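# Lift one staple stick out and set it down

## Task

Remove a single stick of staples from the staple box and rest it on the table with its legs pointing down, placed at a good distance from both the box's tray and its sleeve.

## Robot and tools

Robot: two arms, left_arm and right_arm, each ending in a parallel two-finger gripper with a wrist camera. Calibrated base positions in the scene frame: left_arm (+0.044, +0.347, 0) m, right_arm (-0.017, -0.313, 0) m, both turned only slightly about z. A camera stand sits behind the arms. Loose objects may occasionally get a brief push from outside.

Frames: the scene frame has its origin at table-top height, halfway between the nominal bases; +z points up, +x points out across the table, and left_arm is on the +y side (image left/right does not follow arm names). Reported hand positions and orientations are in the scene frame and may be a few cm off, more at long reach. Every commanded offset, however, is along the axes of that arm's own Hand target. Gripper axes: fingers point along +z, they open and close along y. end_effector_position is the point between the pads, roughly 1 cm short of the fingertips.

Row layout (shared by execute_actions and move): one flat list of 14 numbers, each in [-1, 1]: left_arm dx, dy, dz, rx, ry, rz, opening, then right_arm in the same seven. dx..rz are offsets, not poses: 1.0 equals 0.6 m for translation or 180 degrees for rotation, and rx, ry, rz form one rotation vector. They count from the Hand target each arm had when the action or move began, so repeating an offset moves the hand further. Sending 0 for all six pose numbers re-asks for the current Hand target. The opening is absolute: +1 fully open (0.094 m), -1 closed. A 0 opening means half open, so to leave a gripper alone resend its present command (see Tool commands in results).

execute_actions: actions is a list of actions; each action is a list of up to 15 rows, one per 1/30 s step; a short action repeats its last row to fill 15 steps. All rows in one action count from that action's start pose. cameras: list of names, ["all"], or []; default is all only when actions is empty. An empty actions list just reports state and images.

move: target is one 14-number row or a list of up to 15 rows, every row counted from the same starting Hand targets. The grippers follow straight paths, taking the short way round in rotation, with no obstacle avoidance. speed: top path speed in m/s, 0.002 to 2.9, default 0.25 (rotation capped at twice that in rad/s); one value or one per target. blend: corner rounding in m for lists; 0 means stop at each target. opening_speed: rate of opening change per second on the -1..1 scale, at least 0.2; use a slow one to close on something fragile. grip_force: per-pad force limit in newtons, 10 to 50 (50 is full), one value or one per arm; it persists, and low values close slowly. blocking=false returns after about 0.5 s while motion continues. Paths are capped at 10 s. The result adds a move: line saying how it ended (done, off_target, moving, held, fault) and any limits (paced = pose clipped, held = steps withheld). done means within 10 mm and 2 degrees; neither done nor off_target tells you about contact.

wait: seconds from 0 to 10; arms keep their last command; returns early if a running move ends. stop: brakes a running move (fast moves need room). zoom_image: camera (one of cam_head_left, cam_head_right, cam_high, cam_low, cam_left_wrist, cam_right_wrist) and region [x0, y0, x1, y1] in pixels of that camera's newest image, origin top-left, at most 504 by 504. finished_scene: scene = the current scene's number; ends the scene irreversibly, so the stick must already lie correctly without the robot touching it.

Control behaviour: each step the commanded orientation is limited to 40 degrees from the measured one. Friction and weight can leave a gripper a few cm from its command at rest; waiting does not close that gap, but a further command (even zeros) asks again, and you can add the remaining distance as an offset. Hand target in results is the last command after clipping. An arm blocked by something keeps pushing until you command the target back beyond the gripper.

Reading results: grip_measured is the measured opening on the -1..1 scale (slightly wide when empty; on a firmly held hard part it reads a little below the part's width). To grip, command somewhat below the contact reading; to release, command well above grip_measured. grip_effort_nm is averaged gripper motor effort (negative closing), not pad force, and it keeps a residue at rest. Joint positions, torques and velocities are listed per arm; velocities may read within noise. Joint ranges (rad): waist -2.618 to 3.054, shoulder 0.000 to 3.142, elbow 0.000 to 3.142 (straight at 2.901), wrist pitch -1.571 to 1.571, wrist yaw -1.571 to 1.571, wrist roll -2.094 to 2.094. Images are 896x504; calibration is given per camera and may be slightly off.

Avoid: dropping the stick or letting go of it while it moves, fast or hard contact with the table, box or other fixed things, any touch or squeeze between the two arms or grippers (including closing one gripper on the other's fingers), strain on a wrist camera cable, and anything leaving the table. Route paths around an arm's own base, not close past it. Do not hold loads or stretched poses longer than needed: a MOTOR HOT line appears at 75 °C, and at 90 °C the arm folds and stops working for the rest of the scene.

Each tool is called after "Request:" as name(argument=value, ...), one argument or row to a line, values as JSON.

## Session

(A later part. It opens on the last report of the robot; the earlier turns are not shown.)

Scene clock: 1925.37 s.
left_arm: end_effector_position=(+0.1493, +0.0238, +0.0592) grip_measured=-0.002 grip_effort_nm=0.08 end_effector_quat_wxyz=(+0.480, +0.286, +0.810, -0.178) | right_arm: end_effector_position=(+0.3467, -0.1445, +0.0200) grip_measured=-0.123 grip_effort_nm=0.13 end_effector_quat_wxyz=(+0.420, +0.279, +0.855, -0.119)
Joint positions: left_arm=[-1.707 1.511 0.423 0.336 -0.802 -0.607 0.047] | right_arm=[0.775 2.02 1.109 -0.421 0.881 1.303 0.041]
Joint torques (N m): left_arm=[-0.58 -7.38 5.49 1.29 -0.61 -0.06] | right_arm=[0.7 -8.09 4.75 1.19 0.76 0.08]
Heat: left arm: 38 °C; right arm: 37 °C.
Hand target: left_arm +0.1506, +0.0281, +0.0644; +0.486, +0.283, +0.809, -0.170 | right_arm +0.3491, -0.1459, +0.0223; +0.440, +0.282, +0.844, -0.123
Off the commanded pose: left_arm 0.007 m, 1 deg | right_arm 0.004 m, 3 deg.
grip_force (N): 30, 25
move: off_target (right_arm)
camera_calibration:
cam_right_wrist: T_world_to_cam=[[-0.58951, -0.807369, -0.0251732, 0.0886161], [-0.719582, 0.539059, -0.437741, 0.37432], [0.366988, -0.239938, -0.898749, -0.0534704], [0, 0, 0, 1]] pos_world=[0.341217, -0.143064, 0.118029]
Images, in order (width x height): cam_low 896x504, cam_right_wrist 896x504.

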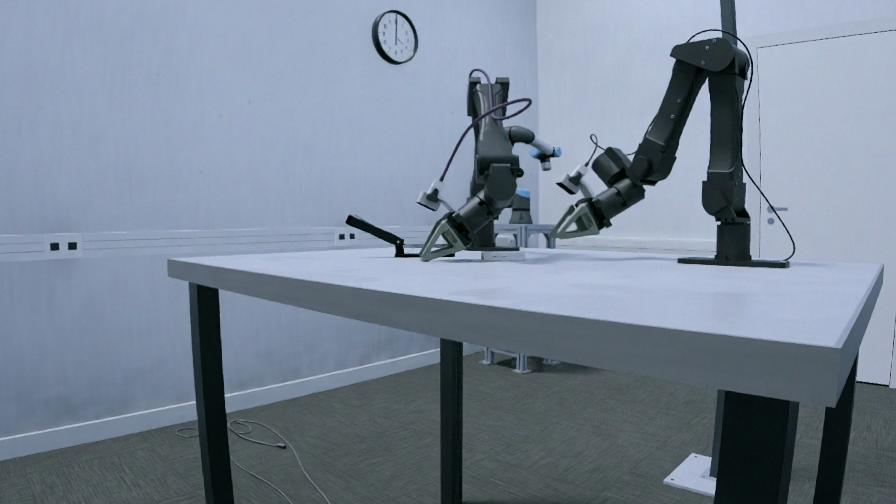

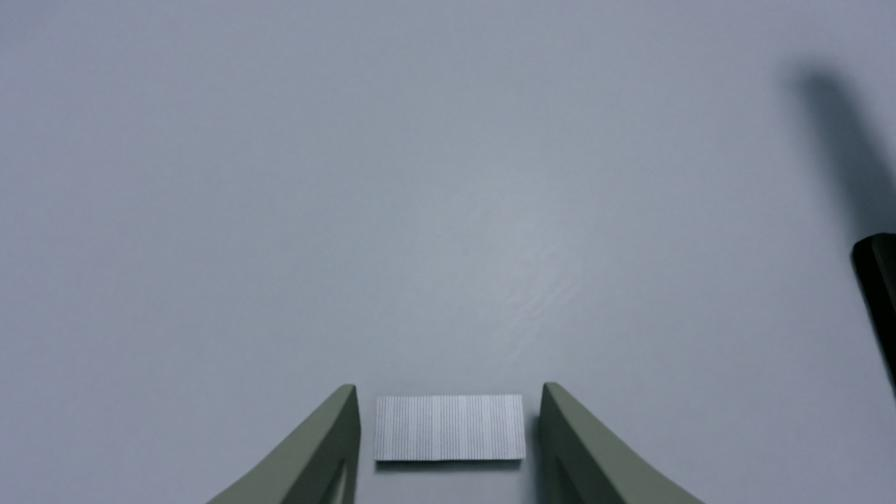

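Request:
move(
  target=[
    [0,0,0,0,0,0,0.0,0,0,0,0,0,0,0.1],
    [0,0,0,0,0,0,0.0,0,0,-0.13,0,0,0,0.1],
  ],
  speed=0.08,
  opening_speed=0.4,
  cameras=["cam_low", "cam_right_wrist", "cam_high"],
)

Request:
zoom_image(
  camera="cam_right_wrist",
  region=[340, 280, 560, 464],
)

Request:
zoom_image(
  camera="cam_low",
  region=[400, 220, 540, 275],
)

Scene clock: 1936.53 s.
left_arm: end_effector_position=(+0.1493, +0.0238, +0.0592) grip_measured=-0.002 grip_effort_nm=0.08 end_effector_quat_wxyz=(+0.480, +0.286, +0.810, -0.178) | right_arm: end_effector_position=(+0.2884, -0.1143, +0.0450) grip_measured=+0.097 grip_effort_nm=0.13 end_effector_quat_wxyz=(+0.414, +0.272, +0.858, -0.138)
Joint positions: left_arm=[-1.707 1.511 0.423 0.336 -0.802 -0.607 0.047] | right_arm=[0.962 1.995 1.203 -0.819 0.903 1.607 0.052]
Joint torques (N m): left_arm=[-0.73 -7.2 5.41 1.29 -0.65 -0.04] | right_arm=[0.27 -11.41 7.47 0.26 0.82 0.11]
Heat: left arm: 37 °C; right arm: 37 °C.
Hand target: left_arm +0.1506, +0.0281, +0.0644; +0.486, +0.283, +0.809, -0.170 | right_arm +0.2965, -0.1103, +0.0679; +0.440, +0.282, +0.844, -0.123
Off the commanded pose: left_arm 0.007 m, 1 deg | right_arm 0.024 m, 4 deg.
grip_force (N): 30, 25
move: off_target (right_arm)
camera_calibration:
cam_right_wrist: T_world_to_cam=[[-0.592986, -0.805028, 0.0172562, 0.0786491], [-0.728329, 0.527103, -0.437835, 0.328288], [0.343374, -0.272198, -0.89889, 0.000807967], [0, 0, 0, 1]] pos_world=[0.285462, -0.109507, 0.143105]
Images, in order (width x height): cam_high 896x504, cam_low 896x504, cam_right_wrist 896x504.

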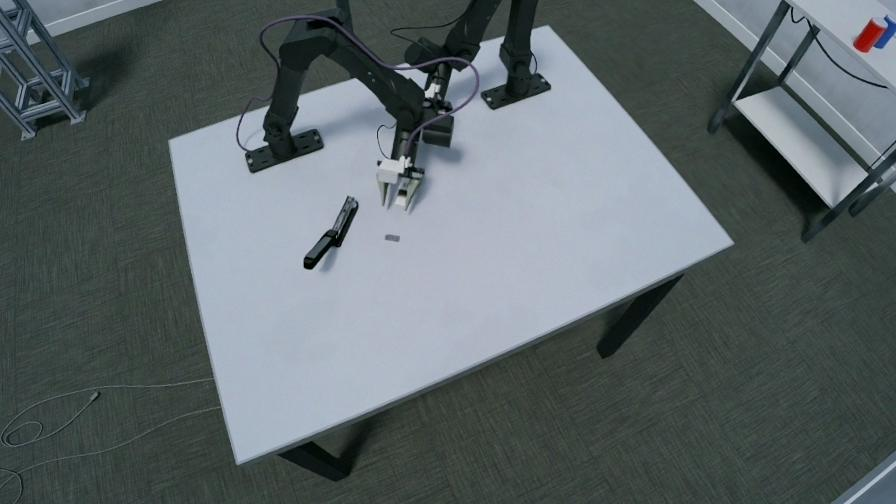

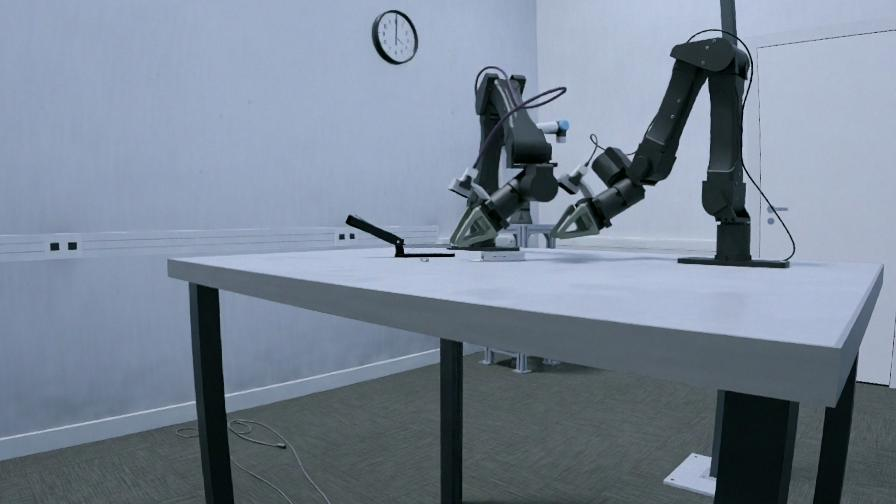

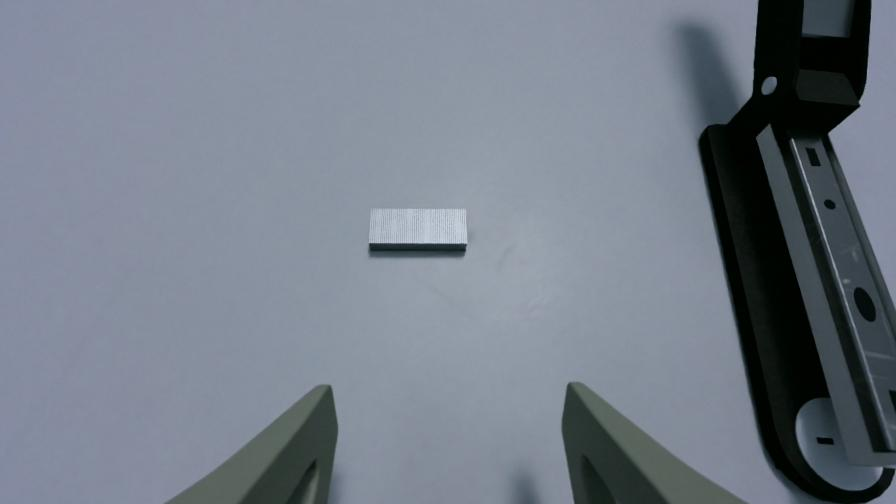

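Scaled by 2.291 from the camera's 896x504 image, which has a finer 1280x720 frame.

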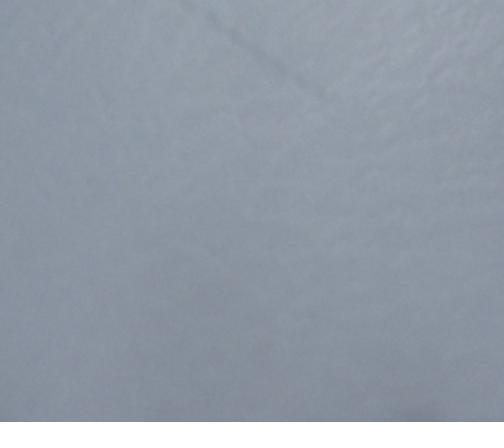

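Scaled by 3.600 from the camera's 896x504 image, which has a finer 1280x720 frame.

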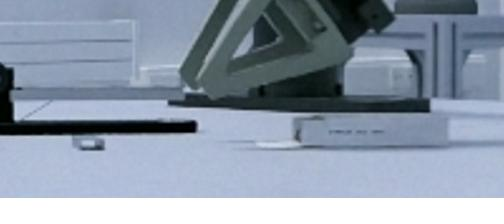

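Request:
zoom_image(
  camera="cam_high",
  region=[340, 150, 460, 260],
)

Scaled by 4.200 from the camera's 896x504 image, which has a finer 1280x720 frame.

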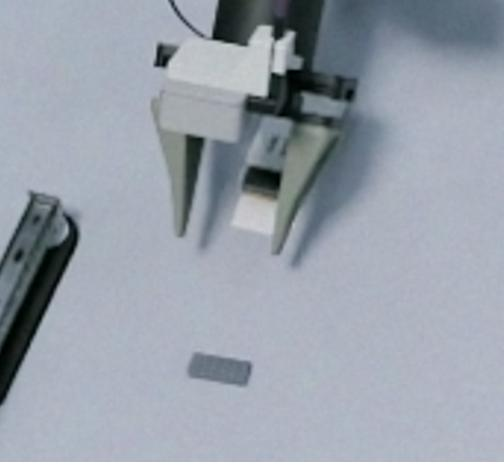

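Request:
finished_scene(
  scene=2,
)

The scene is finished: the task was done.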